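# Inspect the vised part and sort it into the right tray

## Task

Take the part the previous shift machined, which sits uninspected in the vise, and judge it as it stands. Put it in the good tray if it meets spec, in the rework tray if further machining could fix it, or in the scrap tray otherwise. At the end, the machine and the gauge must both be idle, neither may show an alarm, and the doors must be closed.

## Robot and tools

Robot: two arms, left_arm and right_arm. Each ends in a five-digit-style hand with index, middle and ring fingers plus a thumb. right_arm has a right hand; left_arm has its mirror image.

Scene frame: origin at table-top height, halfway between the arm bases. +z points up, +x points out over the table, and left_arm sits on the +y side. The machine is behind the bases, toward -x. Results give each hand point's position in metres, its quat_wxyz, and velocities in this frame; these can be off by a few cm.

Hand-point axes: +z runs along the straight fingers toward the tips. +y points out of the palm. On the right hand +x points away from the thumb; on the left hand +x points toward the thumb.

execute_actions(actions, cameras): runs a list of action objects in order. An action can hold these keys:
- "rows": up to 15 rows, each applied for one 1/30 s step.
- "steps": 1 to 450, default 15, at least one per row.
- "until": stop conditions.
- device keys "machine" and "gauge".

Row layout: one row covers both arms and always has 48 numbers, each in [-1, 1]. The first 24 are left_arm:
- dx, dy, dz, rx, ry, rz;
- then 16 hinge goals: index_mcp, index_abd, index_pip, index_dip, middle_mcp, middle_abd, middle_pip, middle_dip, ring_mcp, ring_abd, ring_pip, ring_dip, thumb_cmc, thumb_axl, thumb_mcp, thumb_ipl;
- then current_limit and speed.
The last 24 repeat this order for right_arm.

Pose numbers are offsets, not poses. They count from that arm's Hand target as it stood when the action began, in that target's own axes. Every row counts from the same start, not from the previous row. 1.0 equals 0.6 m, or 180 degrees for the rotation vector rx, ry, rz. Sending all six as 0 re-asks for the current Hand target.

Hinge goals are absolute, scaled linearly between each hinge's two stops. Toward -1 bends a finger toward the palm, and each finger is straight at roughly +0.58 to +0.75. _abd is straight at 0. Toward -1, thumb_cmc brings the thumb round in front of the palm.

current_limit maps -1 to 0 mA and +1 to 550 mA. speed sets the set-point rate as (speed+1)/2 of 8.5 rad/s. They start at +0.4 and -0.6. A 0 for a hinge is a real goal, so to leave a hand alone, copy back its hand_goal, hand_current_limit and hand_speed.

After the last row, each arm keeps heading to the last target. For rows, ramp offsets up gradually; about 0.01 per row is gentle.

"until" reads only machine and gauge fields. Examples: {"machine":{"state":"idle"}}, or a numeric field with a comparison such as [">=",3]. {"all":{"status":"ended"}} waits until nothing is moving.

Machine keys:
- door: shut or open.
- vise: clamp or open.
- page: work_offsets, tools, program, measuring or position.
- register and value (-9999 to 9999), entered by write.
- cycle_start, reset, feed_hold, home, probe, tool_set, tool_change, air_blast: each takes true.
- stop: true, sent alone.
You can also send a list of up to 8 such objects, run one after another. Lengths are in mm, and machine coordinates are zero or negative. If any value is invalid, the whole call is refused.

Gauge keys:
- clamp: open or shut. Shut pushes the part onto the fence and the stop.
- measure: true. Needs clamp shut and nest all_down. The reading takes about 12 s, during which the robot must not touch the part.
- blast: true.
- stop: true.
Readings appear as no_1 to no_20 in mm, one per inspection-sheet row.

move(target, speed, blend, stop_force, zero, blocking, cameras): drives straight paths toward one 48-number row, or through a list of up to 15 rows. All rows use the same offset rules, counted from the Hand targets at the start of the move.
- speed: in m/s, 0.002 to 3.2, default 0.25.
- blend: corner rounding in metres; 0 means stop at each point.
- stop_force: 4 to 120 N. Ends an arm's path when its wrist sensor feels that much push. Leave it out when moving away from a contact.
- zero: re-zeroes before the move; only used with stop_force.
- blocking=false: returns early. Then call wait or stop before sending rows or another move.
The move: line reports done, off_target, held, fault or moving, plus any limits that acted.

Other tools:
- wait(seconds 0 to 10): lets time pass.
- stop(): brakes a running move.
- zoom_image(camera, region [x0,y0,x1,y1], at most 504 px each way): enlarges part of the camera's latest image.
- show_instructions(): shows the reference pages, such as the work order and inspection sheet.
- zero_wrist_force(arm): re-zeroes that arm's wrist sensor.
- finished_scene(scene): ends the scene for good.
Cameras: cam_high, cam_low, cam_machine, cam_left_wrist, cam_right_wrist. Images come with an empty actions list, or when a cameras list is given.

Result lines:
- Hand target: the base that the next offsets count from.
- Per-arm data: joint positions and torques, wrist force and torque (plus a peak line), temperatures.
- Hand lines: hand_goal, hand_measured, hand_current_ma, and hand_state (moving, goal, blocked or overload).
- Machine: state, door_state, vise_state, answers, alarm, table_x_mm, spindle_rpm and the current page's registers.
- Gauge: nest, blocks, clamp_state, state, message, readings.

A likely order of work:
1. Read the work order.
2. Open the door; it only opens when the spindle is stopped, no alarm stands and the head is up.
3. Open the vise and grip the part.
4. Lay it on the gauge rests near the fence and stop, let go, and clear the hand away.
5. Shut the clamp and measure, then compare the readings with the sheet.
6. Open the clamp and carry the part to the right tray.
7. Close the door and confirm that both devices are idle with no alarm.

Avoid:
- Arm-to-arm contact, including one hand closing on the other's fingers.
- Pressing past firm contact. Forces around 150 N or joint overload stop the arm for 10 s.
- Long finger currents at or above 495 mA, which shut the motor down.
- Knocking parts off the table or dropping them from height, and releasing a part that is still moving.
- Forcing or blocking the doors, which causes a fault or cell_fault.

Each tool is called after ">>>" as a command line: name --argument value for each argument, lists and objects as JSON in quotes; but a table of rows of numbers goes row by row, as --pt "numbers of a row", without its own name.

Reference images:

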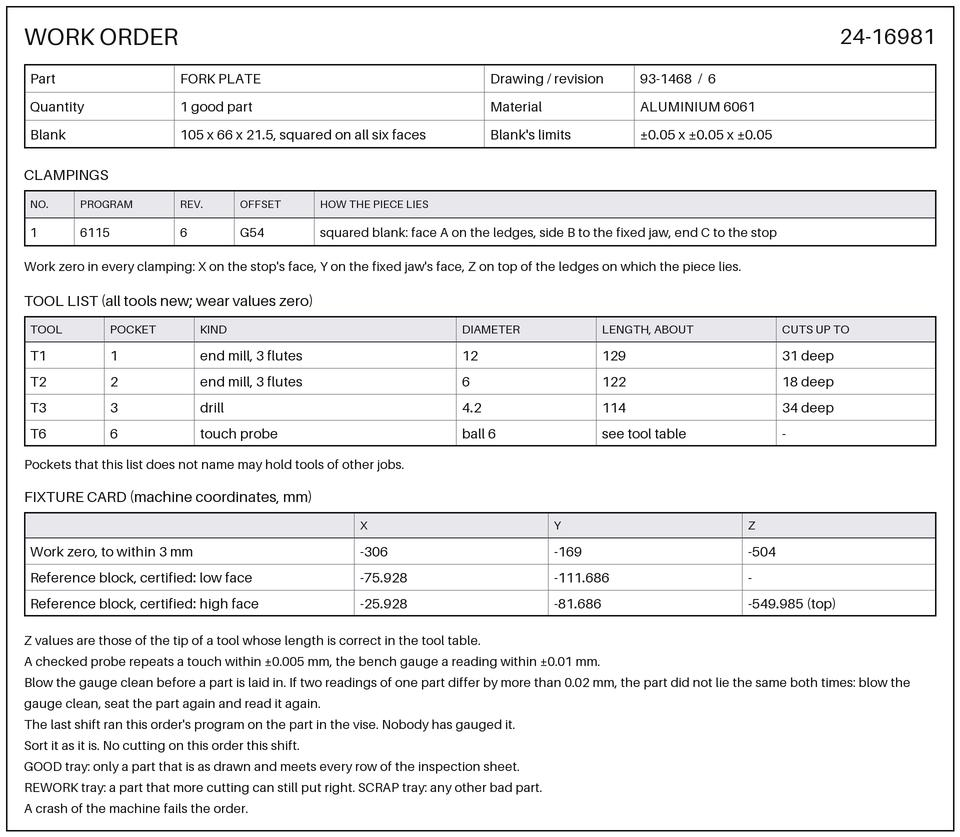

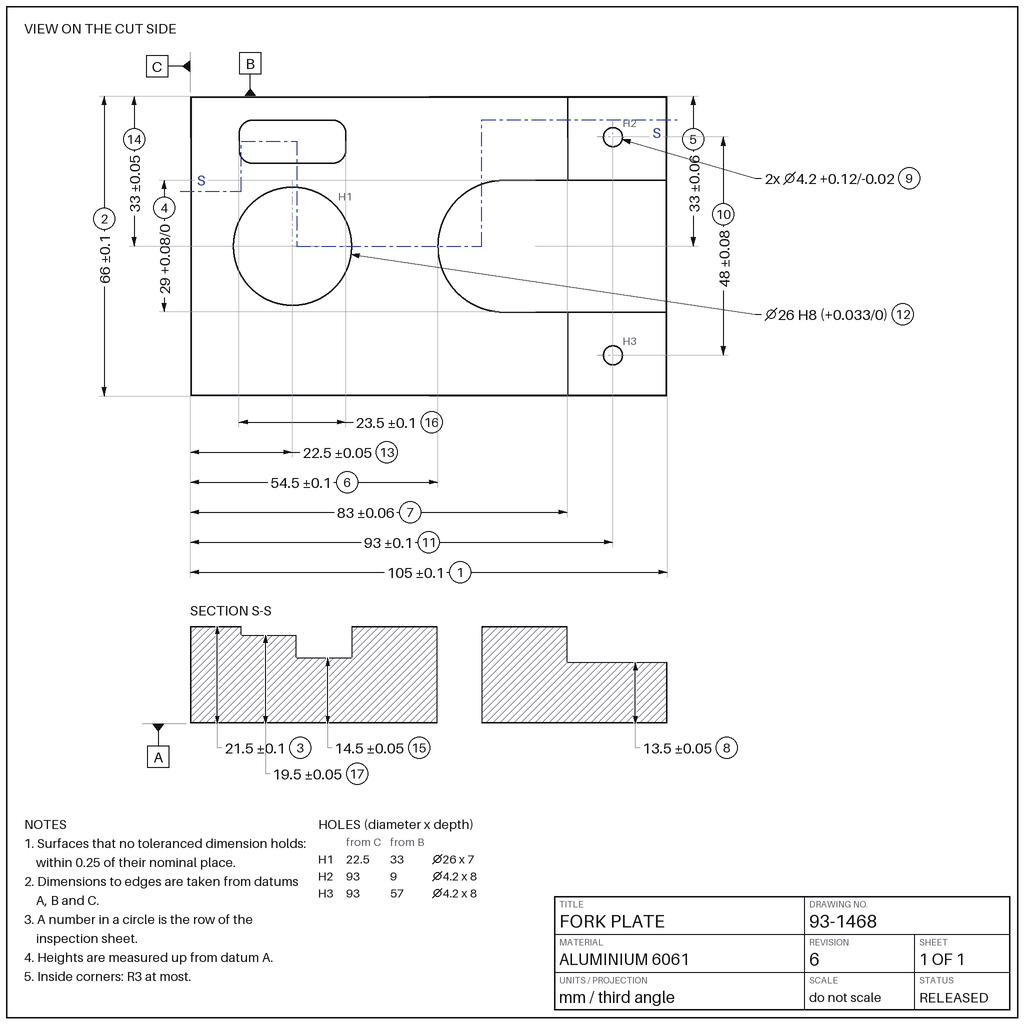

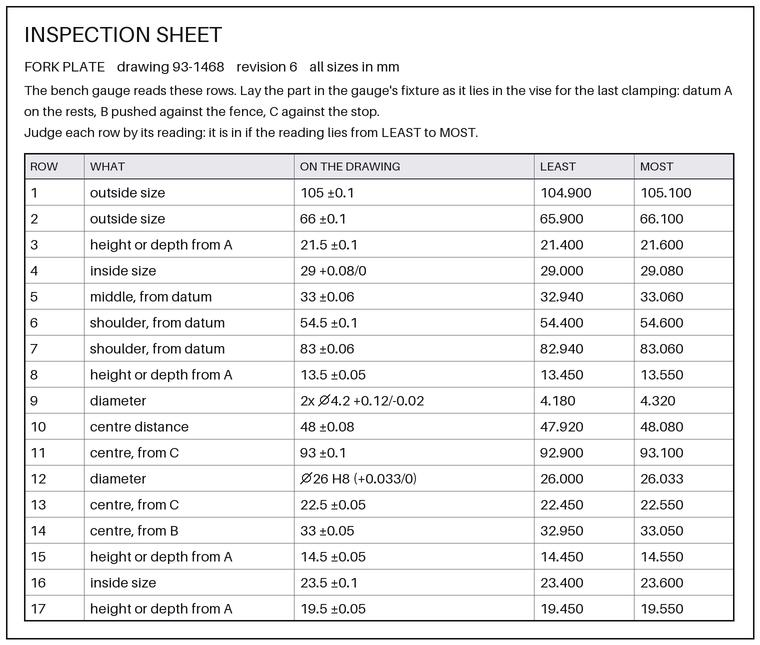

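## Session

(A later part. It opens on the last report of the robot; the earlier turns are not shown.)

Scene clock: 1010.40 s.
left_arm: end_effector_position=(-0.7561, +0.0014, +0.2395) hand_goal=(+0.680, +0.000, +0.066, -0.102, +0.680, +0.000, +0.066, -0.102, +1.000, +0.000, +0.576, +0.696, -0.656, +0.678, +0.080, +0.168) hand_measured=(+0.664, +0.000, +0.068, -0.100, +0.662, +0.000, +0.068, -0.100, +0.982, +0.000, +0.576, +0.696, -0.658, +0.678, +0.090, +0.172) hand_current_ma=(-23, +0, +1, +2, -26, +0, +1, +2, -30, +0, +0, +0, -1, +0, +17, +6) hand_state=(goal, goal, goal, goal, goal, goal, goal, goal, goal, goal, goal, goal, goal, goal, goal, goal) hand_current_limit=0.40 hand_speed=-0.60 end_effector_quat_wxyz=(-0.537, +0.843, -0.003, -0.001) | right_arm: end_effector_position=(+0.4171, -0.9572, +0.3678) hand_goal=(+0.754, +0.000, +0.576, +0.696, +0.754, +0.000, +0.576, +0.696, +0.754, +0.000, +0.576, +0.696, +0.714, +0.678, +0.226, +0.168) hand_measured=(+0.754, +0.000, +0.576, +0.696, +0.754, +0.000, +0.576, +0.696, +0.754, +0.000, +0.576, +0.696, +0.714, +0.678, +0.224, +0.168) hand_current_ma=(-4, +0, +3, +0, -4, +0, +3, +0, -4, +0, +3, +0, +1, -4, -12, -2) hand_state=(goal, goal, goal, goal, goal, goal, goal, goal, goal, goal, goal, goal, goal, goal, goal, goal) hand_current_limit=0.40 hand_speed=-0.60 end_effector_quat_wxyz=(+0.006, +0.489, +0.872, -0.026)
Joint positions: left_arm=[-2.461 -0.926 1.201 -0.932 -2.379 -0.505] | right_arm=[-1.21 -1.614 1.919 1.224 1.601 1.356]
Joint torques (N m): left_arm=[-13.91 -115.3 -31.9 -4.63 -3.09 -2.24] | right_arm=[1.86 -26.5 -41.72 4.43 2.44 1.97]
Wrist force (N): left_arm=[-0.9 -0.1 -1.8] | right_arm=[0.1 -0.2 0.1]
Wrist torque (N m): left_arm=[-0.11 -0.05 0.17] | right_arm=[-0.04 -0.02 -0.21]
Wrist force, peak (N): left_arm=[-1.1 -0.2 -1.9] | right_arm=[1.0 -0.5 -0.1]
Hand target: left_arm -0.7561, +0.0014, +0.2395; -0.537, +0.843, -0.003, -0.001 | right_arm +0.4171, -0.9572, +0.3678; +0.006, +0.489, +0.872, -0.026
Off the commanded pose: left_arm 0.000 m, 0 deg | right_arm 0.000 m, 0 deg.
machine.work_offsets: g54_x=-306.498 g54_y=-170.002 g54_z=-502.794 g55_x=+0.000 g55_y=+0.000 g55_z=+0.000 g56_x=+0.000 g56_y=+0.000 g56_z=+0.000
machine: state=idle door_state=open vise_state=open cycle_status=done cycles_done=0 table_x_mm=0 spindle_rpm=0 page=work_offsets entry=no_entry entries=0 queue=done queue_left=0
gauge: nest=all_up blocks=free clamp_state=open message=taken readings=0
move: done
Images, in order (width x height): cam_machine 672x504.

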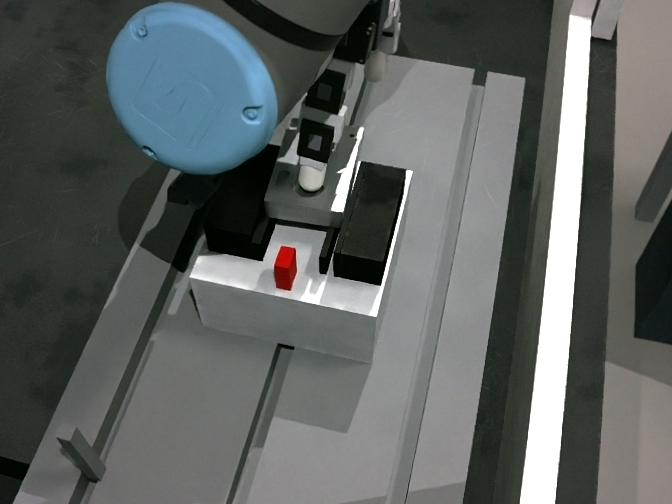

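>>> move --target '[0,-0.0914,-0.0427,0,0,0,0.68,0,0.0657,-0.1014,0.68,0,0.0657,-0.1014,1.0,0,0.576,0.696,-0.657,0.677,0.079,0.168,0.4,-0.6,0,0,0,0,0,0,0.754,0,0.576,0.696,0.754,0,0.576,0.696,0.754,0,0.576,0.696,0.714,0.678,0.226,0.168,0.4,-0.6]' --speed 0.08

>>> move --target '[0.0035,0.1544,-0.1336,-0.0556,0,0,0.9315,0,0.0905,-0.4348,0.9315,0,0.0905,-0.4348,1.0,0,0.576,0.696,-0.743,0.677,0.0225,-0.6486,0.4,-0.3,0,0,0,0,0,0,0.754,0,0.576,0.696,0.754,0,0.576,0.696,0.754,0,0.576,0.696,0.714,0.678,0.226,0.168,0.4,-0.6]' --speed 0.06 --cameras '["cam_machine", "cam_low", "cam_left_wrist"]'

>>> zoom_image --camera "cam_machine" --region '[230, 60, 420, 300]'

>>> zoom_image --camera "cam_low" --region '[570, 180, 672, 290]'

Scene clock: 1026.20 s.
left_arm: end_effector_position=(-0.7559, +0.0013, +0.2999) hand_goal=(+0.680, +0.000, +0.066, -0.102, +0.680, +0.000, +0.066, -0.102, +1.000, +0.000, +0.576, +0.696, -0.656, +0.678, +0.080, +0.168) hand_measured=(+0.664, +0.000, +0.068, -0.100, +0.662, +0.000, +0.068, -0.100, +0.982, +0.000, +0.576, +0.696, -0.658, +0.678, +0.082, +0.170) hand_current_ma=(-23, +0, +1, +2, -26, +0, +1, +2, -30, +0, +0, +0, -1, +0, +1, +1) hand_state=(goal, goal, goal, goal, goal, goal, goal, goal, goal, goal, goal, goal, goal, goal, goal, goal) hand_current_limit=0.40 hand_speed=-0.60 end_effector_quat_wxyz=(-0.537, +0.843, -0.003, -0.001) | right_arm: end_effector_position=(+0.4171, -0.9572, +0.3678) hand_goal=(+0.754, +0.000, +0.576, +0.696, +0.754, +0.000, +0.576, +0.696, +0.754, +0.000, +0.576, +0.696, +0.714, +0.678, +0.226, +0.168) hand_measured=(+0.754, +0.000, +0.576, +0.696, +0.754, +0.000, +0.576, +0.696, +0.754, +0.000, +0.576, +0.696, +0.714, +0.678, +0.224, +0.168) hand_current_ma=(-4, +0, +3, +0, -4, +0, +3, +0, -4, +0, +3, +0, +1, -4, -12, -2) hand_state=(goal, goal, goal, goal, goal, goal, goal, goal, goal, goal, goal, goal, goal, goal, goal, goal) hand_current_limit=0.40 hand_speed=-0.60 end_effector_quat_wxyz=(+0.006, +0.489, +0.872, -0.026)
Joint positions: left_arm=[-2.461 -0.951 1.132 -0.84 -2.379 -0.505] | right_arm=[-1.21 -1.614 1.919 1.224 1.601 1.356]
Joint torques (N m): left_arm=[5.44 -112.18 -61.98 2.35 0.35 1.43] | right_arm=[2.76 -26.37 -40.3 4.44 2.46 1.89]
Wrist force (N): left_arm=[-0.5 0.0 -0.4] | right_arm=[0.3 -0.3 0.2]
Wrist torque (N m): left_arm=[-0.06 -0.05 0.16] | right_arm=[-0.07 -0.04 -0.20]
Wrist force, peak (N): left_arm=[-1.1 -0.1 -2.0] | right_arm=[0.9 -0.8 -0.2]
Hand target: left_arm -0.7559, +0.0013, +0.3000; -0.537, +0.843, -0.003, -0.001 | right_arm +0.4171, -0.9572, +0.3678; +0.006, +0.489, +0.872, -0.026
Off the commanded pose: left_arm 0.000 m, 0 deg | right_arm 0.000 m, 0 deg.
machine.work_offsets: g54_x=-306.498 g54_y=-170.002 g54_z=-502.794 g55_x=+0.000 g55_y=+0.000 g55_z=+0.000 g56_x=+0.000 g56_y=+0.000 g56_z=+0.000
machine: state=idle door_state=open vise_state=open cycle_status=done cycles_done=0 table_x_mm=0 spindle_rpm=0 page=work_offsets entry=no_entry entries=0 queue=done queue_left=0
gauge: nest=all_up blocks=free clamp_state=open message=taken readings=0
move: done

Scene clock: 1028.67 s.
left_arm: end_effector_position=(-0.7545, -0.1103, +0.2500) hand_goal=(+0.932, +0.000, +0.090, -0.434, +0.932, +0.000, +0.090, -0.434, +1.000, +0.000, +0.576, +0.696, -0.742, +0.678, +0.022, -0.648) hand_measured=(+0.914, +0.000, +0.086, -0.432, +0.914, +0.000, +0.086, -0.432, +0.982, +0.000, +0.576, +0.696, -0.738, +0.678, +0.024, -0.644) hand_current_ma=(-27, +0, -4, +2, -29, +0, -4, +2, -30, +0, +0, +0, +4, +0, +1, +4) hand_state=(goal, goal, goal, goal, goal, goal, goal, goal, goal, goal, goal, goal, goal, goal, goal, goal) hand_current_limit=0.40 hand_speed=-0.30 end_effector_quat_wxyz=(-0.462, +0.887, -0.003, -0.001) | right_arm: end_effector_position=(+0.4171, -0.9572, +0.3678) hand_goal=(+0.754, +0.000, +0.576, +0.696, +0.754, +0.000, +0.576, +0.696, +0.754, +0.000, +0.576, +0.696, +0.714, +0.678, +0.226, +0.168) hand_measured=(+0.754, +0.000, +0.576, +0.696, +0.754, +0.000, +0.576, +0.696, +0.754, +0.000, +0.576, +0.696, +0.714, +0.678, +0.224, +0.168) hand_current_ma=(-4, +0, +3, +0, -4, +0, +3, +0, -4, +0, +3, +0, +1, -4, -12, -2) hand_state=(goal, goal, goal, goal, goal, goal, goal, goal, goal, goal, goal, goal, goal, goal, goal, goal) hand_current_limit=0.40 hand_speed=-0.60 end_effector_quat_wxyz=(+0.006, +0.489, +0.872, -0.026)
Joint positions: left_arm=[-2.401 -0.862 1.043 -1.004 -2.244 -0.587] | right_arm=[-1.21 -1.614 1.919 1.224 1.601 1.356]
Joint torques (N m): left_arm=[13.65 -89.19 -61.33 -5.41 2.17 -1.93] | right_arm=[1.37 -28.31 -41.75 4.35 2.44 2.11]
Wrist force (N): left_arm=[-1.2 0.3 -1.4] | right_arm=[0.9 -0.4 0.2]
Wrist torque (N m): left_arm=[0.03 0.07 0.12] | right_arm=[-0.08 -0.13 -0.14]
Wrist force, peak (N): left_arm=[-1.2 0.3 -1.4] | right_arm=[0.4 -1.1 0.1]
Hand target: left_arm -0.7545, -0.1105, +0.2499; -0.462, +0.887, -0.003, -0.001 | right_arm +0.4171, -0.9572, +0.3678; +0.006, +0.489, +0.872, -0.026
Off the commanded pose: left_arm 0.000 m, 0 deg | right_arm 0.000 m, 0 deg.
machine.work_offsets: g54_x=-306.498 g54_y=-170.002 g54_z=-502.794 g55_x=+0.000 g55_y=+0.000 g55_z=+0.000 g56_x=+0.000 g56_y=+0.000 g56_z=+0.000
machine: state=idle door_state=open vise_state=open cycle_status=done cycles_done=0 table_x_mm=0 spindle_rpm=0 page=work_offsets entry=no_entry entries=0 queue=done queue_left=0
gauge: nest=all_up blocks=free clamp_state=open message=taken readings=0
move: done
Images, in order (width x height): cam_low 672x504, cam_machine 672x504, cam_left_wrist 672x504.

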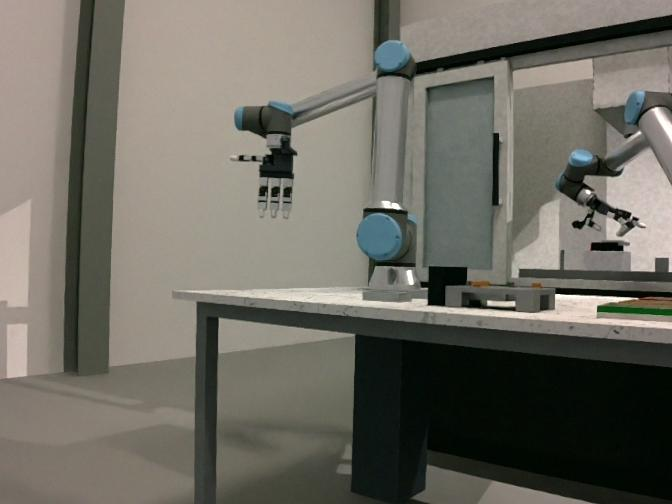

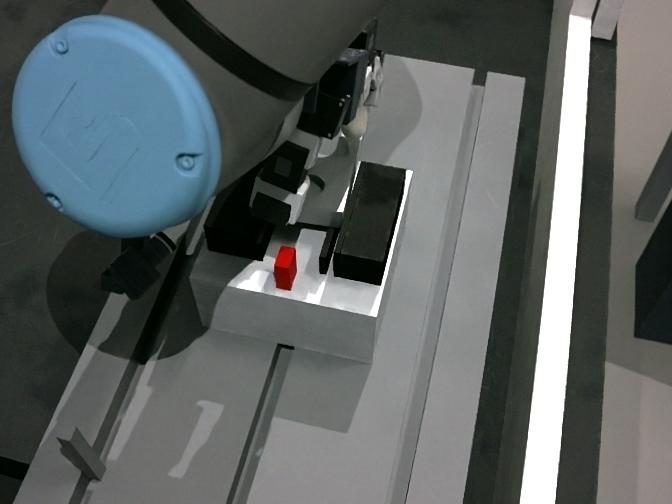

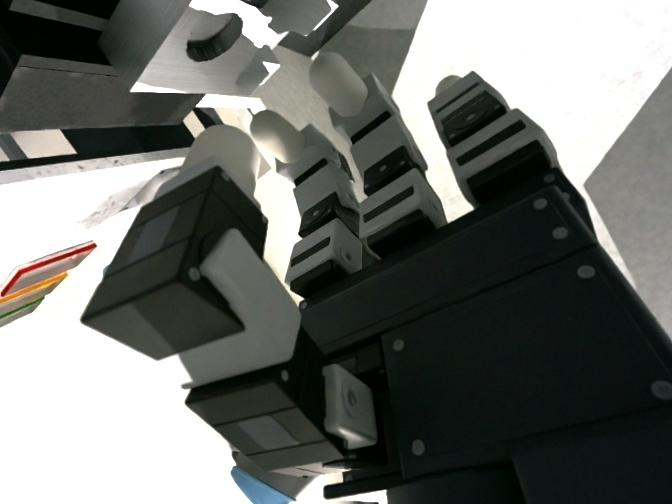

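Scaled by 2.100 from the camera's 672x504 image, which has a finer 960x720 frame.

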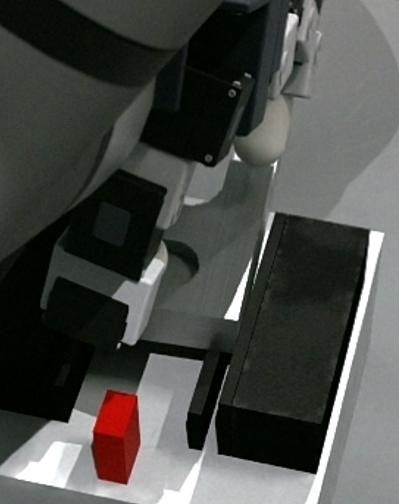

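Scaled by 4.582 from the camera's 672x504 image, which has a finer 960x720 frame.

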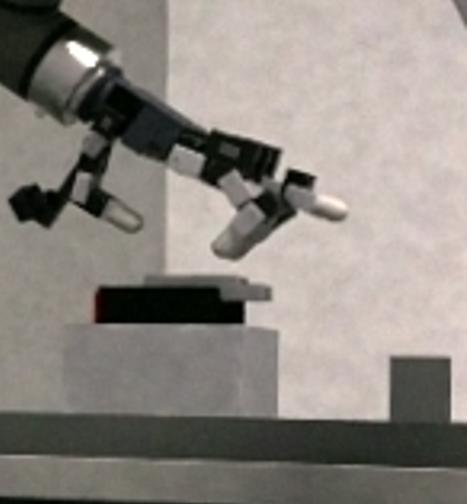

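>>> execute_actions --actions '[{"machine":{"page":"program"},"steps":3}]' --cameras '["cam_low", "cam_high"]'

>>> zoom_image --camera "cam_low" --region '[340, 240, 560, 330]'

>>> zoom_image --camera "cam_high" --region '[180, 180, 400, 330]'

Scene clock: 1074.27 s.
left_arm: end_effector_position=(-0.7545, -0.1105, +0.2499) hand_goal=(+0.932, +0.000, +0.090, -0.434, +0.932, +0.000, +0.090, -0.434, +1.000, +0.000, +0.576, +0.696, -0.742, +0.678, +0.022, -0.648) hand_measured=(+0.914, +0.000, +0.086, -0.432, +0.914, +0.000, +0.086, -0.432, +0.982, +0.000, +0.576, +0.696, -0.738, +0.678, +0.024, -0.644) hand_current_ma=(-27, +0, -4, +2, -29, +0, -4, +2, -30, +0, +0, +0, +4, +0, +1, +4) hand_state=(goal, goal, goal, goal, goal, goal, goal, goal, goal, goal, goal, goal, goal, goal, goal, goal) hand_current_limit=0.40 hand_speed=-0.30 end_effector_quat_wxyz=(-0.462, +0.887, -0.003, -0.001) | right_arm: end_effector_position=(+0.4171, -0.9572, +0.3678) hand_goal=(+0.754, +0.000, +0.576, +0.696, +0.754, +0.000, +0.576, +0.696, +0.754, +0.000, +0.576, +0.696, +0.714, +0.678, +0.226, +0.168) hand_measured=(+0.754, +0.000, +0.576, +0.696, +0.754, +0.000, +0.576, +0.696, +0.754, +0.000, +0.576, +0.696, +0.714, +0.678, +0.224, +0.168) hand_current_ma=(-4, +0, +3, +0, -4, +0, +3, +0, -4, +0, +3, +0, +1, -4, -12, -2) hand_state=(goal, goal, goal, goal, goal, goal, goal, goal, goal, goal, goal, goal, goal, goal, goal, goal) hand_current_limit=0.40 hand_speed=-0.60 end_effector_quat_wxyz=(+0.006, +0.489, +0.872, -0.026)
Joint positions: left_arm=[-2.401 -0.861 1.043 -1.004 -2.243 -0.587] | right_arm=[-1.21 -1.614 1.919 1.224 1.601 1.356]
Joint torques (N m): left_arm=[13.54 -90.64 -60.24 -5.2 0.16 -1.43] | right_arm=[0.02 -27.34 -41.08 3.84 2.5 2.28]
Wrist force (N): left_arm=[-0.9 0.1 -1.2] | right_arm=[0.7 -0.1 -0.1]
Wrist torque (N m): left_arm=[-0.02 0.04 0.15] | right_arm=[-0.01 -0.09 -0.16]
Wrist force, peak (N): left_arm=[-1.5 0.1 -1.4] | right_arm=[1.2 -0.3 -0.5]
Hand target: left_arm -0.7545, -0.1105, +0.2499; -0.462, +0.887, -0.003, -0.001 | right_arm +0.4171, -0.9572, +0.3678; +0.006, +0.489, +0.872, -0.026
Off the commanded pose: left_arm 0.000 m, 0 deg | right_arm 0.000 m, 0 deg.
machine.program: program=+6115 tool_call=+1 tool_in_spindle=+0 program_revision=+6 program_offset=+54 load_peak=+0 stored1_number=+3479 stored1_revision=+3 stored2_number=+5057 stored2_revision=+4 stored3_number=+6115 stored3_revision=+6 stored4_number=+0 stored4_revision=+0 cycles=+1
machine: state=idle door_state=open vise_state=open cycle_status=done cycles_done=0 table_x_mm=0 spindle_rpm=0 page=program entry=no_entry entries=0 queue=done queue_left=0
gauge: nest=all_up blocks=free clamp_state=open message=taken readings=0
Images, in order (width x height): cam_high 672x504, cam_low 672x504.

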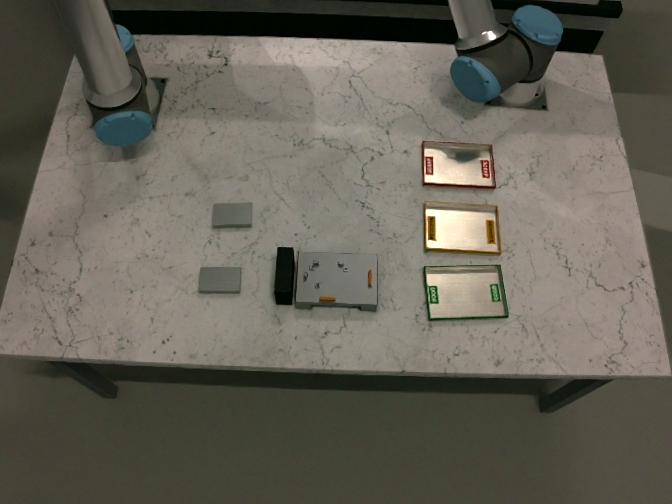

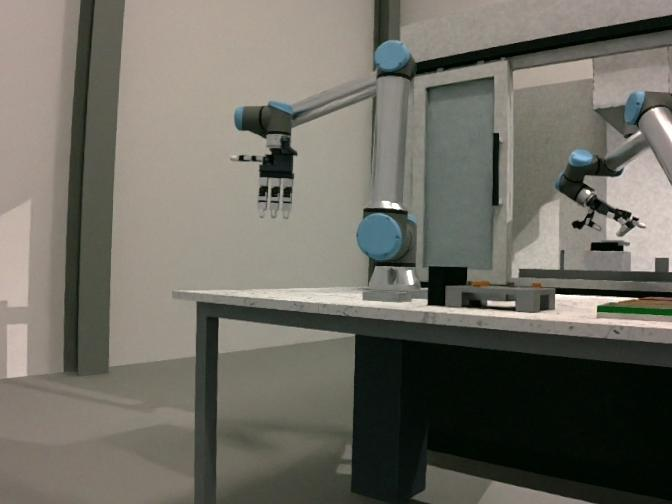

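Scaled by 2.291 from the camera's 672x504 image, which has a finer 960x720 frame.

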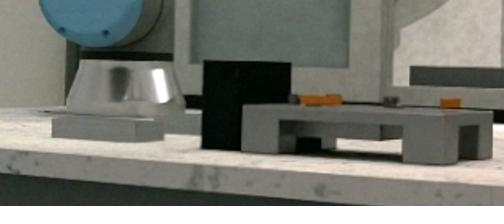

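Scaled by 2.291 from the camera's 672x504 image, which has a finer 960x720 frame.

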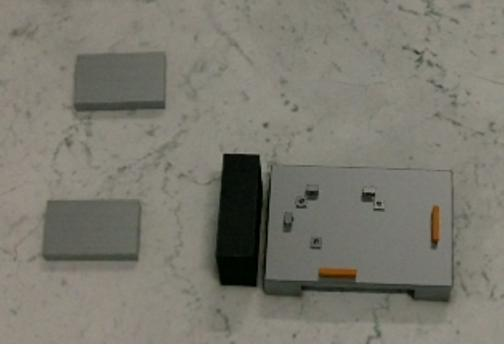

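>>> execute_actions --actions '[{"rows":[[0,0,0,0,0,0,0.877,0,-0.2263,-0.4348,0.877,0,-0.2263,-0.4348,1.0,0,0.576,0.696,-0.664,0.677,0.6404,-0.5351,0.4,-0.3,0,0,0,0,0,0,0.754,0,0.576,0.696,0.754,0,0.576,0.696,0.754,0,0.576,0.696,0.714,0.678,0.226,0.168,0.4,-0.6]],"steps":40}]'

>>> move --target '[0.0008,-0.0769,0.1097,0.0278,0,0,0.877,0,-0.2263,-0.4348,0.877,0,-0.2263,-0.4348,1.0,0,0.576,0.696,-0.664,0.677,0.6404,-0.5351,0.4,-0.3,0,0,0,0,0,0,0.754,0,0.576,0.696,0.754,0,0.576,0.696,0.754,0,0.576,0.696,0.714,0.678,0.226,0.168,0.4,-0.6]' --speed 0.06 --cameras '["cam_machine", "cam_low"]'

>>> zoom_image --camera "cam_machine" --region '[230, 60, 420, 300]'

>>> zoom_image --camera "cam_low" --region '[570, 180, 672, 290]'

Scene clock: 1140.23 s.
left_arm: end_effector_position=(-0.7545, -0.1105, +0.2499) hand_goal=(+0.878, +0.000, -0.226, -0.434, +0.878, +0.000, -0.226, -0.434, +1.000, +0.000, +0.576, +0.696, -0.664, +0.678, +0.640, -0.536) hand_measured=(+0.872, +0.000, -0.224, -0.432, +0.872, +0.000, -0.224, -0.432, +0.982, +0.000, +0.576, +0.696, -0.666, +0.678, +0.632, -0.538) hand_current_ma=(-5, +0, +2, +2, -6, +0, +2, +2, -30, +0, +0, +0, -1, +0, -11, -1) hand_state=(goal, goal, goal, goal, goal, goal, goal, goal, goal, goal, goal, goal, goal, goal, goal, goal) hand_current_limit=0.40 hand_speed=-0.30 end_effector_quat_wxyz=(-0.462, +0.887, -0.003, -0.001) | right_arm: end_effector_position=(+0.4171, -0.9572, +0.3678) hand_goal=(+0.754, +0.000, +0.576, +0.696, +0.754, +0.000, +0.576, +0.696, +0.754, +0.000, +0.576, +0.696, +0.714, +0.678, +0.226, +0.168) hand_measured=(+0.754, +0.000, +0.576, +0.696, +0.754, +0.000, +0.576, +0.696, +0.754, +0.000, +0.576, +0.696, +0.714, +0.678, +0.224, +0.168) hand_current_ma=(-4, +0, +3, +0, -4, +0, +3, +0, -4, +0, +3, +0, +1, -4, -12, -2) hand_state=(goal, goal, goal, goal, goal, goal, goal, goal, goal, goal, goal, goal, goal, goal, goal, goal) hand_current_limit=0.40 hand_speed=-0.60 end_effector_quat_wxyz=(+0.006, +0.489, +0.872, -0.026)
Joint positions: left_arm=[-2.401 -0.861 1.043 -1.004 -2.243 -0.587] | right_arm=[-1.21 -1.614 1.919 1.224 1.601 1.356]
Joint torques (N m): left_arm=[0.3 -86.88 -60.25 -4.88 0.48 -1.52] | right_arm=[-2.29 -30.43 -40.92 4.51 2.69 2.02]
Wrist force (N): left_arm=[-1.0 0.3 -1.3] | right_arm=[0.3 -0.3 -0.6]
Wrist torque (N m): left_arm=[0.05 0.05 0.14] | right_arm=[0.01 -0.02 -0.19]
Wrist force, peak (N): left_arm=[-1.4 0.2 -1.5] | right_arm=[1.3 -0.1 -0.6]
Hand target: left_arm -0.7545, -0.1105, +0.2499; -0.462, +0.887, -0.003, -0.001 | right_arm +0.4171, -0.9572, +0.3678; +0.006, +0.489, +0.872, -0.026
Off the commanded pose: left_arm 0.000 m, 0 deg | right_arm 0.000 m, 0 deg.
machine.program: program=+6115 tool_call=+1 tool_in_spindle=+0 program_revision=+6 program_offset=+54 load_peak=+0 stored1_number=+3479 stored1_revision=+3 stored2_number=+5057 stored2_revision=+4 stored3_number=+6115 stored3_revision=+6 stored4_number=+0 stored4_revision=+0 cycles=+1
machine: state=idle door_state=open vise_state=open cycle_status=done cycles_done=0 table_x_mm=0 spindle_rpm=0 page=program entry=no_entry entries=0 queue=done queue_left=0
gauge: nest=all_up blocks=free clamp_state=open message=taken readings=0

Scene clock: 1142.03 s.
left_arm: end_effector_position=(-0.7537, -0.0303, +0.2500) hand_goal=(+0.878, +0.000, -0.226, -0.434, +0.878, +0.000, -0.226, -0.434, +1.000, +0.000, +0.576, +0.696, -0.664, +0.678, +0.640, -0.536) hand_measured=(+0.872, +0.000, -0.224, -0.432, +0.872, +0.000, -0.224, -0.432, +0.982, +0.000, +0.576, +0.696, -0.666, +0.678, +0.632, -0.538) hand_current_ma=(-5, +0, +2, +2, -6, +0, +2, +2, -30, +0, +0, +0, -1, +0, -11, -1) hand_state=(goal, goal, goal, goal, goal, goal, goal, goal, goal, goal, goal, goal, goal, goal, goal, goal) hand_current_limit=0.40 hand_speed=-0.30 end_effector_quat_wxyz=(-0.500, +0.866, -0.003, -0.001) | right_arm: end_effector_position=(+0.4171, -0.9572, +0.3678) hand_goal=(+0.754, +0.000, +0.576, +0.696, +0.754, +0.000, +0.576, +0.696, +0.754, +0.000, +0.576, +0.696, +0.714, +0.678, +0.226, +0.168) hand_measured=(+0.754, +0.000, +0.576, +0.696, +0.754, +0.000, +0.576, +0.696, +0.754, +0.000, +0.576, +0.696, +0.714, +0.678, +0.224, +0.168) hand_current_ma=(-4, +0, +3, +0, -4, +0, +3, +0, -4, +0, +3, +0, +1, -4, -12, -2) hand_state=(goal, goal, goal, goal, goal, goal, goal, goal, goal, goal, goal, goal, goal, goal, goal, goal) hand_current_limit=0.40 hand_speed=-0.60 end_effector_quat_wxyz=(+0.006, +0.489, +0.872, -0.026)
Joint positions: left_arm=[-2.448 -0.934 1.179 -1.001 -2.324 -0.567] | right_arm=[-1.21 -1.614 1.919 1.224 1.601 1.356]
Joint torques (N m): left_arm=[-18.31 -114.77 -32.73 1.31 -2.97 2.07] | right_arm=[-1.38 -29.93 -40.6 4.29 2.57 2.03]
Wrist force (N): left_arm=[-1.0 -0.2 -0.7] | right_arm=[0.7 -0.6 0.2]
Wrist torque (N m): left_arm=[-0.02 0.02 -0.17] | right_arm=[-0.10 -0.08 -0.17]
Wrist force, peak (N): left_arm=[-0.6 0.2 -2.0] | right_arm=[0.9 -0.1 -0.2]
Hand target: left_arm -0.7537, -0.0301, +0.2500; -0.500, +0.866, -0.003, -0.001 | right_arm +0.4171, -0.9572, +0.3678; +0.006, +0.489, +0.872, -0.026
Off the commanded pose: left_arm 0.000 m, 0 deg | right_arm 0.000 m, 0 deg.
machine.program: program=+6115 tool_call=+1 tool_in_spindle=+0 program_revision=+6 program_offset=+54 load_peak=+0 stored1_number=+3479 stored1_revision=+3 stored2_number=+5057 stored2_revision=+4 stored3_number=+6115 stored3_revision=+6 stored4_number=+0 stored4_revision=+0 cycles=+1
machine: state=idle door_state=open vise_state=open cycle_status=done cycles_done=0 table_x_mm=0 spindle_rpm=0 page=program entry=no_entry entries=0 queue=done queue_left=0
gauge: nest=all_up blocks=free clamp_state=open message=taken readings=0
move: done
Images, in order (width x height): cam_low 672x504, cam_machine 672x504.

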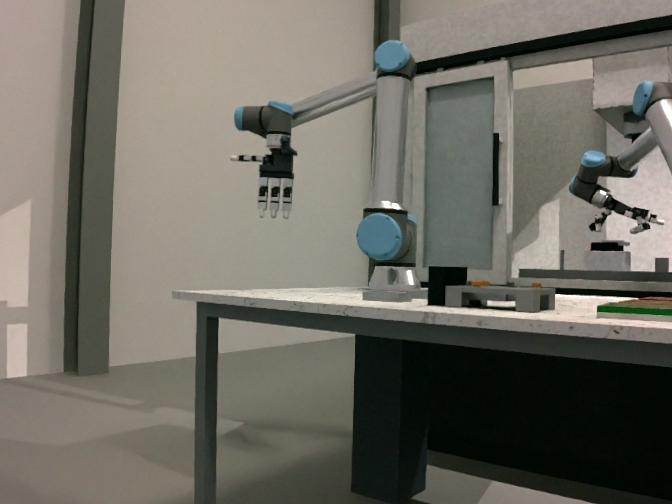

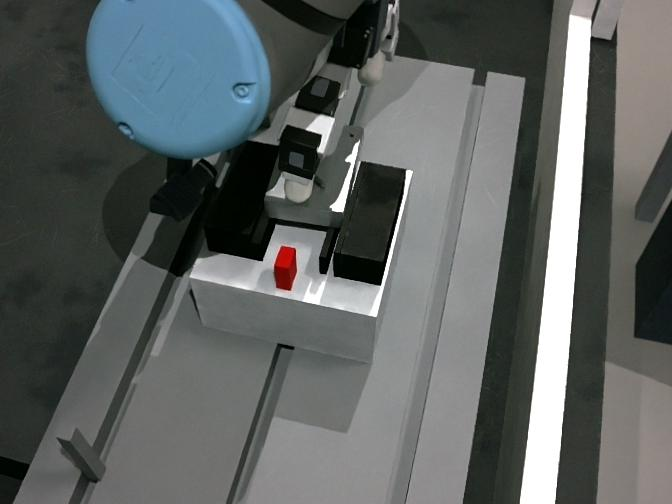

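Scaled by 2.100 from the camera's 672x504 image, which has a finer 960x720 frame.

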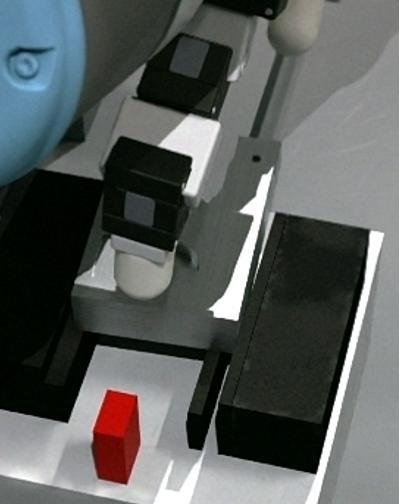

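Scaled by 4.582 from the camera's 672x504 image, which has a finer 960x720 frame.

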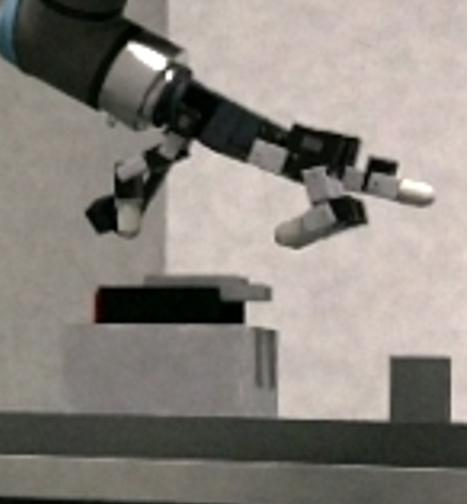

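>>> move --target '[0,0.0654,0.0378,0,0,0,0.877,0,-0.2263,-0.4348,0.877,0,-0.2263,-0.4348,1.0,0,0.576,0.696,-0.664,0.677,0.6404,-0.5351,0.4,-0.3,0,0,0,0,0,0,0.754,0,0.576,0.696,0.754,0,0.576,0.696,0.754,0,0.576,0.696,0.714,0.678,0.226,0.168,0.4,-0.6]' --speed 0.03 --stop_force 6

>>> execute_actions --actions '[{"rows":[[0,0,0,0,0,0,0.767,0,-0.2263,-0.4348,0.767,0,-0.2263,-0.4348,1.0,0,0.576,0.696,-0.664,0.677,0.54,-0.5351,0.76,-0.8,0,0,0,0,0,0,0.754,0,0.576,0.696,0.754,0,0.576,0.696,0.754,0,0.576,0.696,0.714,0.678,0.226,0.168,0.4,-0.6]],"steps":60}]' --cameras '["cam_machine", "cam_low"]'

>>> zoom_image --camera "cam_machine" --region '[230, 60, 420, 300]'

>>> zoom_image --camera "cam_low" --region '[570, 180, 672, 290]'

Scene clock: 1150.53 s.
left_arm: end_effector_position=(-0.7538, -0.0301, +0.2046) hand_goal=(+0.878, +0.000, -0.226, -0.434, +0.878, +0.000, -0.226, -0.434, +1.000, +0.000, +0.576, +0.696, -0.664, +0.678, +0.640, -0.536) hand_measured=(+0.872, +0.000, -0.224, -0.432, +0.872, +0.000, -0.224, -0.432, +0.982, +0.000, +0.576, +0.696, -0.666, +0.678, +0.632, -0.538) hand_current_ma=(-5, +0, +2, +2, -6, +0, +2, +2, -30, +0, +0, +0, -1, +0, -10, -1) hand_state=(goal, goal, goal, goal, goal, goal, goal, goal, goal, goal, goal, goal, goal, goal, goal, goal) hand_current_limit=0.40 hand_speed=-0.30 end_effector_quat_wxyz=(-0.500, +0.866, -0.003, -0.001) | right_arm: end_effector_position=(+0.4171, -0.9572, +0.3678) hand_goal=(+0.754, +0.000, +0.576, +0.696, +0.754, +0.000, +0.576, +0.696, +0.754, +0.000, +0.576, +0.696, +0.714, +0.678, +0.226, +0.168) hand_measured=(+0.754, +0.000, +0.576, +0.696, +0.754, +0.000, +0.576, +0.696, +0.754, +0.000, +0.576, +0.696, +0.714, +0.678, +0.224, +0.168) hand_current_ma=(-4, +0, +3, +0, -4, +0, +3, +0, -4, +0, +3, +0, +1, -4, -12, -2) hand_state=(goal, goal, goal, goal, goal, goal, goal, goal, goal, goal, goal, goal, goal, goal, goal, goal) hand_current_limit=0.40 hand_speed=-0.60 end_effector_quat_wxyz=(+0.006, +0.489, +0.872, -0.026)
Joint positions: left_arm=[-2.448 -0.912 1.225 -1.069 -2.324 -0.568] | right_arm=[-1.21 -1.614 1.919 1.224 1.601 1.356]
Joint torques (N m): left_arm=[-13.93 -83.18 -31.51 -5.23 -3.68 -1.43] | right_arm=[-2.12 -28.88 -41 4.31 2.38 2.25]
Motor temperatures (°C): left_arm=[37 29 35 31 35 33] | right_arm=[35 37 34 38 33 37]
Wrist force (N): left_arm=[-1.2 -0.3 -1.1] | right_arm=[0.4 -0.4 0.1]
Wrist torque (N m): left_arm=[0.01 0.00 -0.16] | right_arm=[-0.08 -0.05 -0.19]
Wrist force, peak (N): left_arm=[-1.2 0.0 -1.1] | right_arm=[0.9 -0.8 -0.5]
Hand target: left_arm -0.7538, -0.0301, +0.2046; -0.500, +0.866, -0.003, -0.001 | right_arm +0.4171, -0.9572, +0.3678; +0.006, +0.489, +0.872, -0.026
Off the commanded pose: left_arm 0.000 m, 0 deg | right_arm 0.000 m, 0 deg.
machine.program: program=+6115 tool_call=+1 tool_in_spindle=+0 program_revision=+6 program_offset=+54 load_peak=+0 stored1_number=+3479 stored1_revision=+3 stored2_number=+5057 stored2_revision=+4 stored3_number=+6115 stored3_revision=+6 stored4_number=+0 stored4_revision=+0 cycles=+1
machine: state=idle door_state=open vise_state=open cycle_status=done cycles_done=0 table_x_mm=0 spindle_rpm=0 page=program entry=no_entry entries=0 queue=done queue_left=0
gauge: nest=all_up blocks=free clamp_state=open message=taken readings=0
move: done

Scene clock: 1152.73 s.
left_arm: end_effector_position=(-0.7538, -0.0301, +0.2046) hand_goal=(+0.768, +0.000, -0.226, -0.434, +0.768, +0.000, -0.226, -0.434, +1.000, +0.000, +0.576, +0.696, -0.664, +0.678, +0.540, -0.536) hand_measured=(+0.764, +0.000, -0.224, -0.432, +0.764, +0.000, -0.224, -0.432, +0.982, +0.000, +0.576, +0.696, -0.666, +0.678, +0.550, -0.534) hand_current_ma=(-4, +0, +1, +2, -4, +0, +1, +2, -30, +0, +0, +0, -1, +0, +18, +1) hand_state=(goal, goal, goal, goal, goal, goal, goal, goal, goal, goal, goal, goal, goal, goal, goal, goal) hand_current_limit=0.76 hand_speed=-0.80 end_effector_quat_wxyz=(-0.500, +0.866, -0.003, -0.001) | right_arm: end_effector_position=(+0.4171, -0.9572, +0.3678) hand_goal=(+0.754, +0.000, +0.576, +0.696, +0.754, +0.000, +0.576, +0.696, +0.754, +0.000, +0.576, +0.696, +0.714, +0.678, +0.226, +0.168) hand_measured=(+0.754, +0.000, +0.576, +0.696, +0.754, +0.000, +0.576, +0.696, +0.754, +0.000, +0.576, +0.696, +0.714, +0.678, +0.224, +0.168) hand_current_ma=(-4, +0, +3, +0, -4, +0, +3, +0, -4, +0, +3, +0, +1, -4, -12, -2) hand_state=(goal, goal, goal, goal, goal, goal, goal, goal, goal, goal, goal, goal, goal, goal, goal, goal) hand_current_limit=0.40 hand_speed=-0.60 end_effector_quat_wxyz=(+0.006, +0.489, +0.872, -0.026)
Joint positions: left_arm=[-2.448 -0.912 1.225 -1.069 -2.324 -0.568] | right_arm=[-1.21 -1.614 1.919 1.224 1.601 1.356]
Joint torques (N m): left_arm=[-13.63 -81.86 -33.39 -2.61 -2.44 -1.18] | right_arm=[-2.63 -28.29 -40.66 4.2 2.95 2.38]
Wrist force (N): left_arm=[-0.9 -0.1 -1.6] | right_arm=[0.6 -0.6 -0.2]
Wrist torque (N m): left_arm=[0.00 -0.03 -0.14] | right_arm=[-0.07 -0.08 -0.17]
Wrist force, peak (N): left_arm=[-1.4 -0.2 -1.8] | right_arm=[0.8 -0.5 -0.6]
Hand target: left_arm -0.7538, -0.0301, +0.2046; -0.500, +0.866, -0.003, -0.001 | right_arm +0.4171, -0.9572, +0.3678; +0.006, +0.489, +0.872, -0.026
Off the commanded pose: left_arm 0.000 m, 0 deg | right_arm 0.000 m, 0 deg.
machine.program: program=+6115 tool_call=+1 tool_in_spindle=+0 program_revision=+6 program_offset=+54 load_peak=+0 stored1_number=+3479 stored1_revision=+3 stored2_number=+5057 stored2_revision=+4 stored3_number=+6115 stored3_revision=+6 stored4_number=+0 stored4_revision=+0 cycles=+1
machine: state=idle door_state=open vise_state=open cycle_status=done cycles_done=0 table_x_mm=0 spindle_rpm=0 page=program entry=no_entry entries=0 queue=done queue_left=0
gauge: nest=all_up blocks=free clamp_state=open message=taken readings=0
Images, in order (width x height): cam_low 672x504, cam_machine 672x504.

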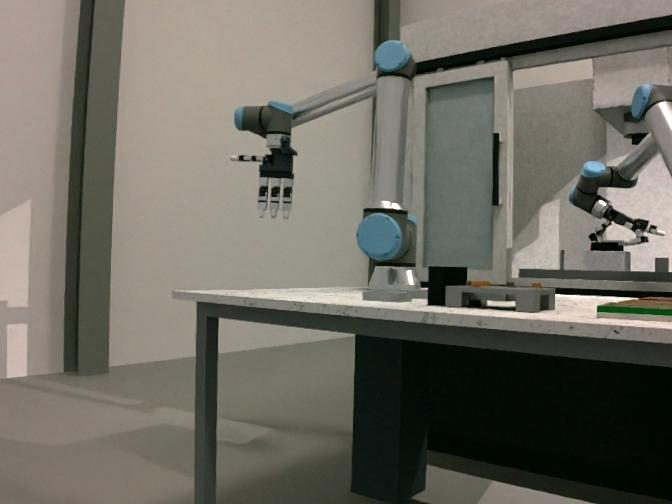

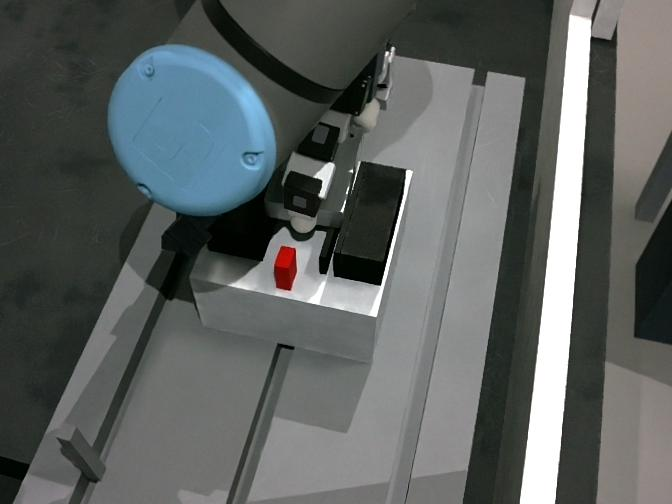

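Scaled by 2.100 from the camera's 672x504 image, which has a finer 960x720 frame.

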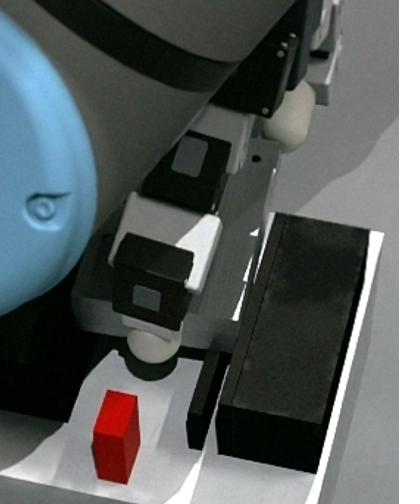

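Scaled by 4.582 from the camera's 672x504 image, which has a finer 960x720 frame.

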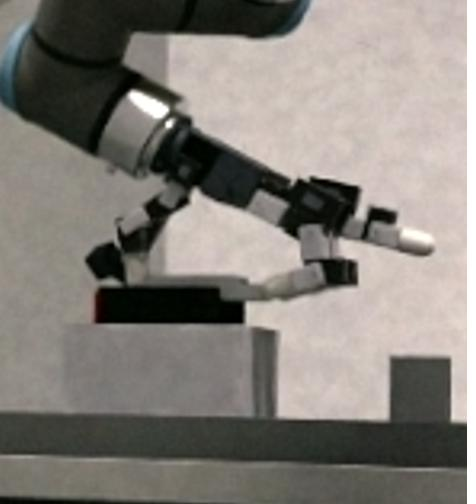

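>>> execute_actions --actions '[{"rows":[[0,0,0,0,0,0,0.69,0,-0.2263,-0.4348,0.69,0,-0.2263,-0.4348,1.0,0,0.576,0.696,-0.664,0.677,0.48,-0.5351,0.76,-0.8,0,0,0,0,0,0,0.754,0,0.576,0.696,0.754,0,0.576,0.696,0.754,0,0.576,0.696,0.714,0.678,0.226,0.168,0.4,-0.6]],"steps":50},{"rows":[[0,0,0,0,0,0,0.65,0,-0.2263,-0.4348,0.65,0,-0.2263,-0.4348,1.0,0,0.576,0.696,-0.664,0.677,0.40,-0.5351,0.76,-0.8,0,0,0,0,0,0,0.754,0,0.576,0.696,0.754,0,0.576,0.696,0.754,0,0.576,0.696,0.714,0.678,0.226,0.168,0.4,-0.6]],"steps":40}]'

Scene clock: 1159.67 s.
left_arm: end_effector_position=(-0.7538, -0.0301, +0.2046) hand_goal=(+0.650, +0.000, -0.226, -0.434, +0.650, +0.000, -0.226, -0.434, +1.000, +0.000, +0.576, +0.696, -0.664, +0.678, +0.400, -0.536) hand_measured=(+0.732, +0.000, -0.212, -0.440, +0.706, +0.000, -0.216, -0.436, +0.982, +0.000, +0.576, +0.696, -0.666, +0.678, +0.536, -0.510) hand_current_ma=(+237, +0, +19, -6, +142, +0, +12, -1, -30, +0, +0, +0, -1, +0, +484, +68) hand_state=(blocked, goal, goal, goal, blocked, goal, goal, goal, goal, goal, goal, goal, goal, goal, blocked, blocked) hand_current_limit=0.76 hand_speed=-0.80 end_effector_quat_wxyz=(-0.500, +0.866, -0.003, -0.001) | right_arm: end_effector_position=(+0.4171, -0.9572, +0.3678) hand_goal=(+0.754, +0.000, +0.576, +0.696, +0.754, +0.000, +0.576, +0.696, +0.754, +0.000, +0.576, +0.696, +0.714, +0.678, +0.226, +0.168) hand_measured=(+0.754, +0.000, +0.576, +0.696, +0.754, +0.000, +0.576, +0.696, +0.754, +0.000, +0.576, +0.696, +0.714, +0.678, +0.224, +0.168) hand_current_ma=(-4, +0, +3, +0, -4, +0, +3, +0, -4, +0, +3, +0, +1, -4, -12, -2) hand_state=(goal, goal, goal, goal, goal, goal, goal, goal, goal, goal, goal, goal, goal, goal, goal, goal) hand_current_limit=0.40 hand_speed=-0.60 end_effector_quat_wxyz=(+0.006, +0.489, +0.872, -0.026)
Joint positions: left_arm=[-2.448 -0.912 1.225 -1.069 -2.324 -0.568] | right_arm=[-1.21 -1.614 1.919 1.224 1.601 1.356]
Joint torques (N m): left_arm=[-7.66 -88.08 -33.69 0.56 -0.27 -1.18] | right_arm=[-2.39 -29.03 -39.79 4.18 2.66 2.31]
Wrist force (N): left_arm=[-0.7 -5.6 -2.1] | right_arm=[0.3 -0.5 0.5]
Wrist torque (N m): left_arm=[-0.04 -0.01 -0.19] | right_arm=[-0.12 -0.05 -0.19]
Wrist force, peak (N): left_arm=[-0.9 -6.2 -2.3] | right_arm=[0.8 -0.8 -0.3]
Hand target: left_arm -0.7538, -0.0301, +0.2046; -0.500, +0.866, -0.003, -0.001 | right_arm +0.4171, -0.9572, +0.3678; +0.006, +0.489, +0.872, -0.026
Off the commanded pose: left_arm 0.000 m, 0 deg | right_arm 0.000 m, 0 deg.
machine.program: program=+6115 tool_call=+1 tool_in_spindle=+0 program_revision=+6 program_offset=+54 load_peak=+0 stored1_number=+3479 stored1_revision=+3 stored2_number=+5057 stored2_revision=+4 stored3_number=+6115 stored3_revision=+6 stored4_number=+0 stored4_revision=+0 cycles=+1
machine: state=idle door_state=open vise_state=open cycle_status=done cycles_done=0 table_x_mm=0 spindle_rpm=0 page=program entry=no_entry entries=0 queue=done queue_left=0
gauge: nest=all_up blocks=free clamp_state=open message=taken readings=0


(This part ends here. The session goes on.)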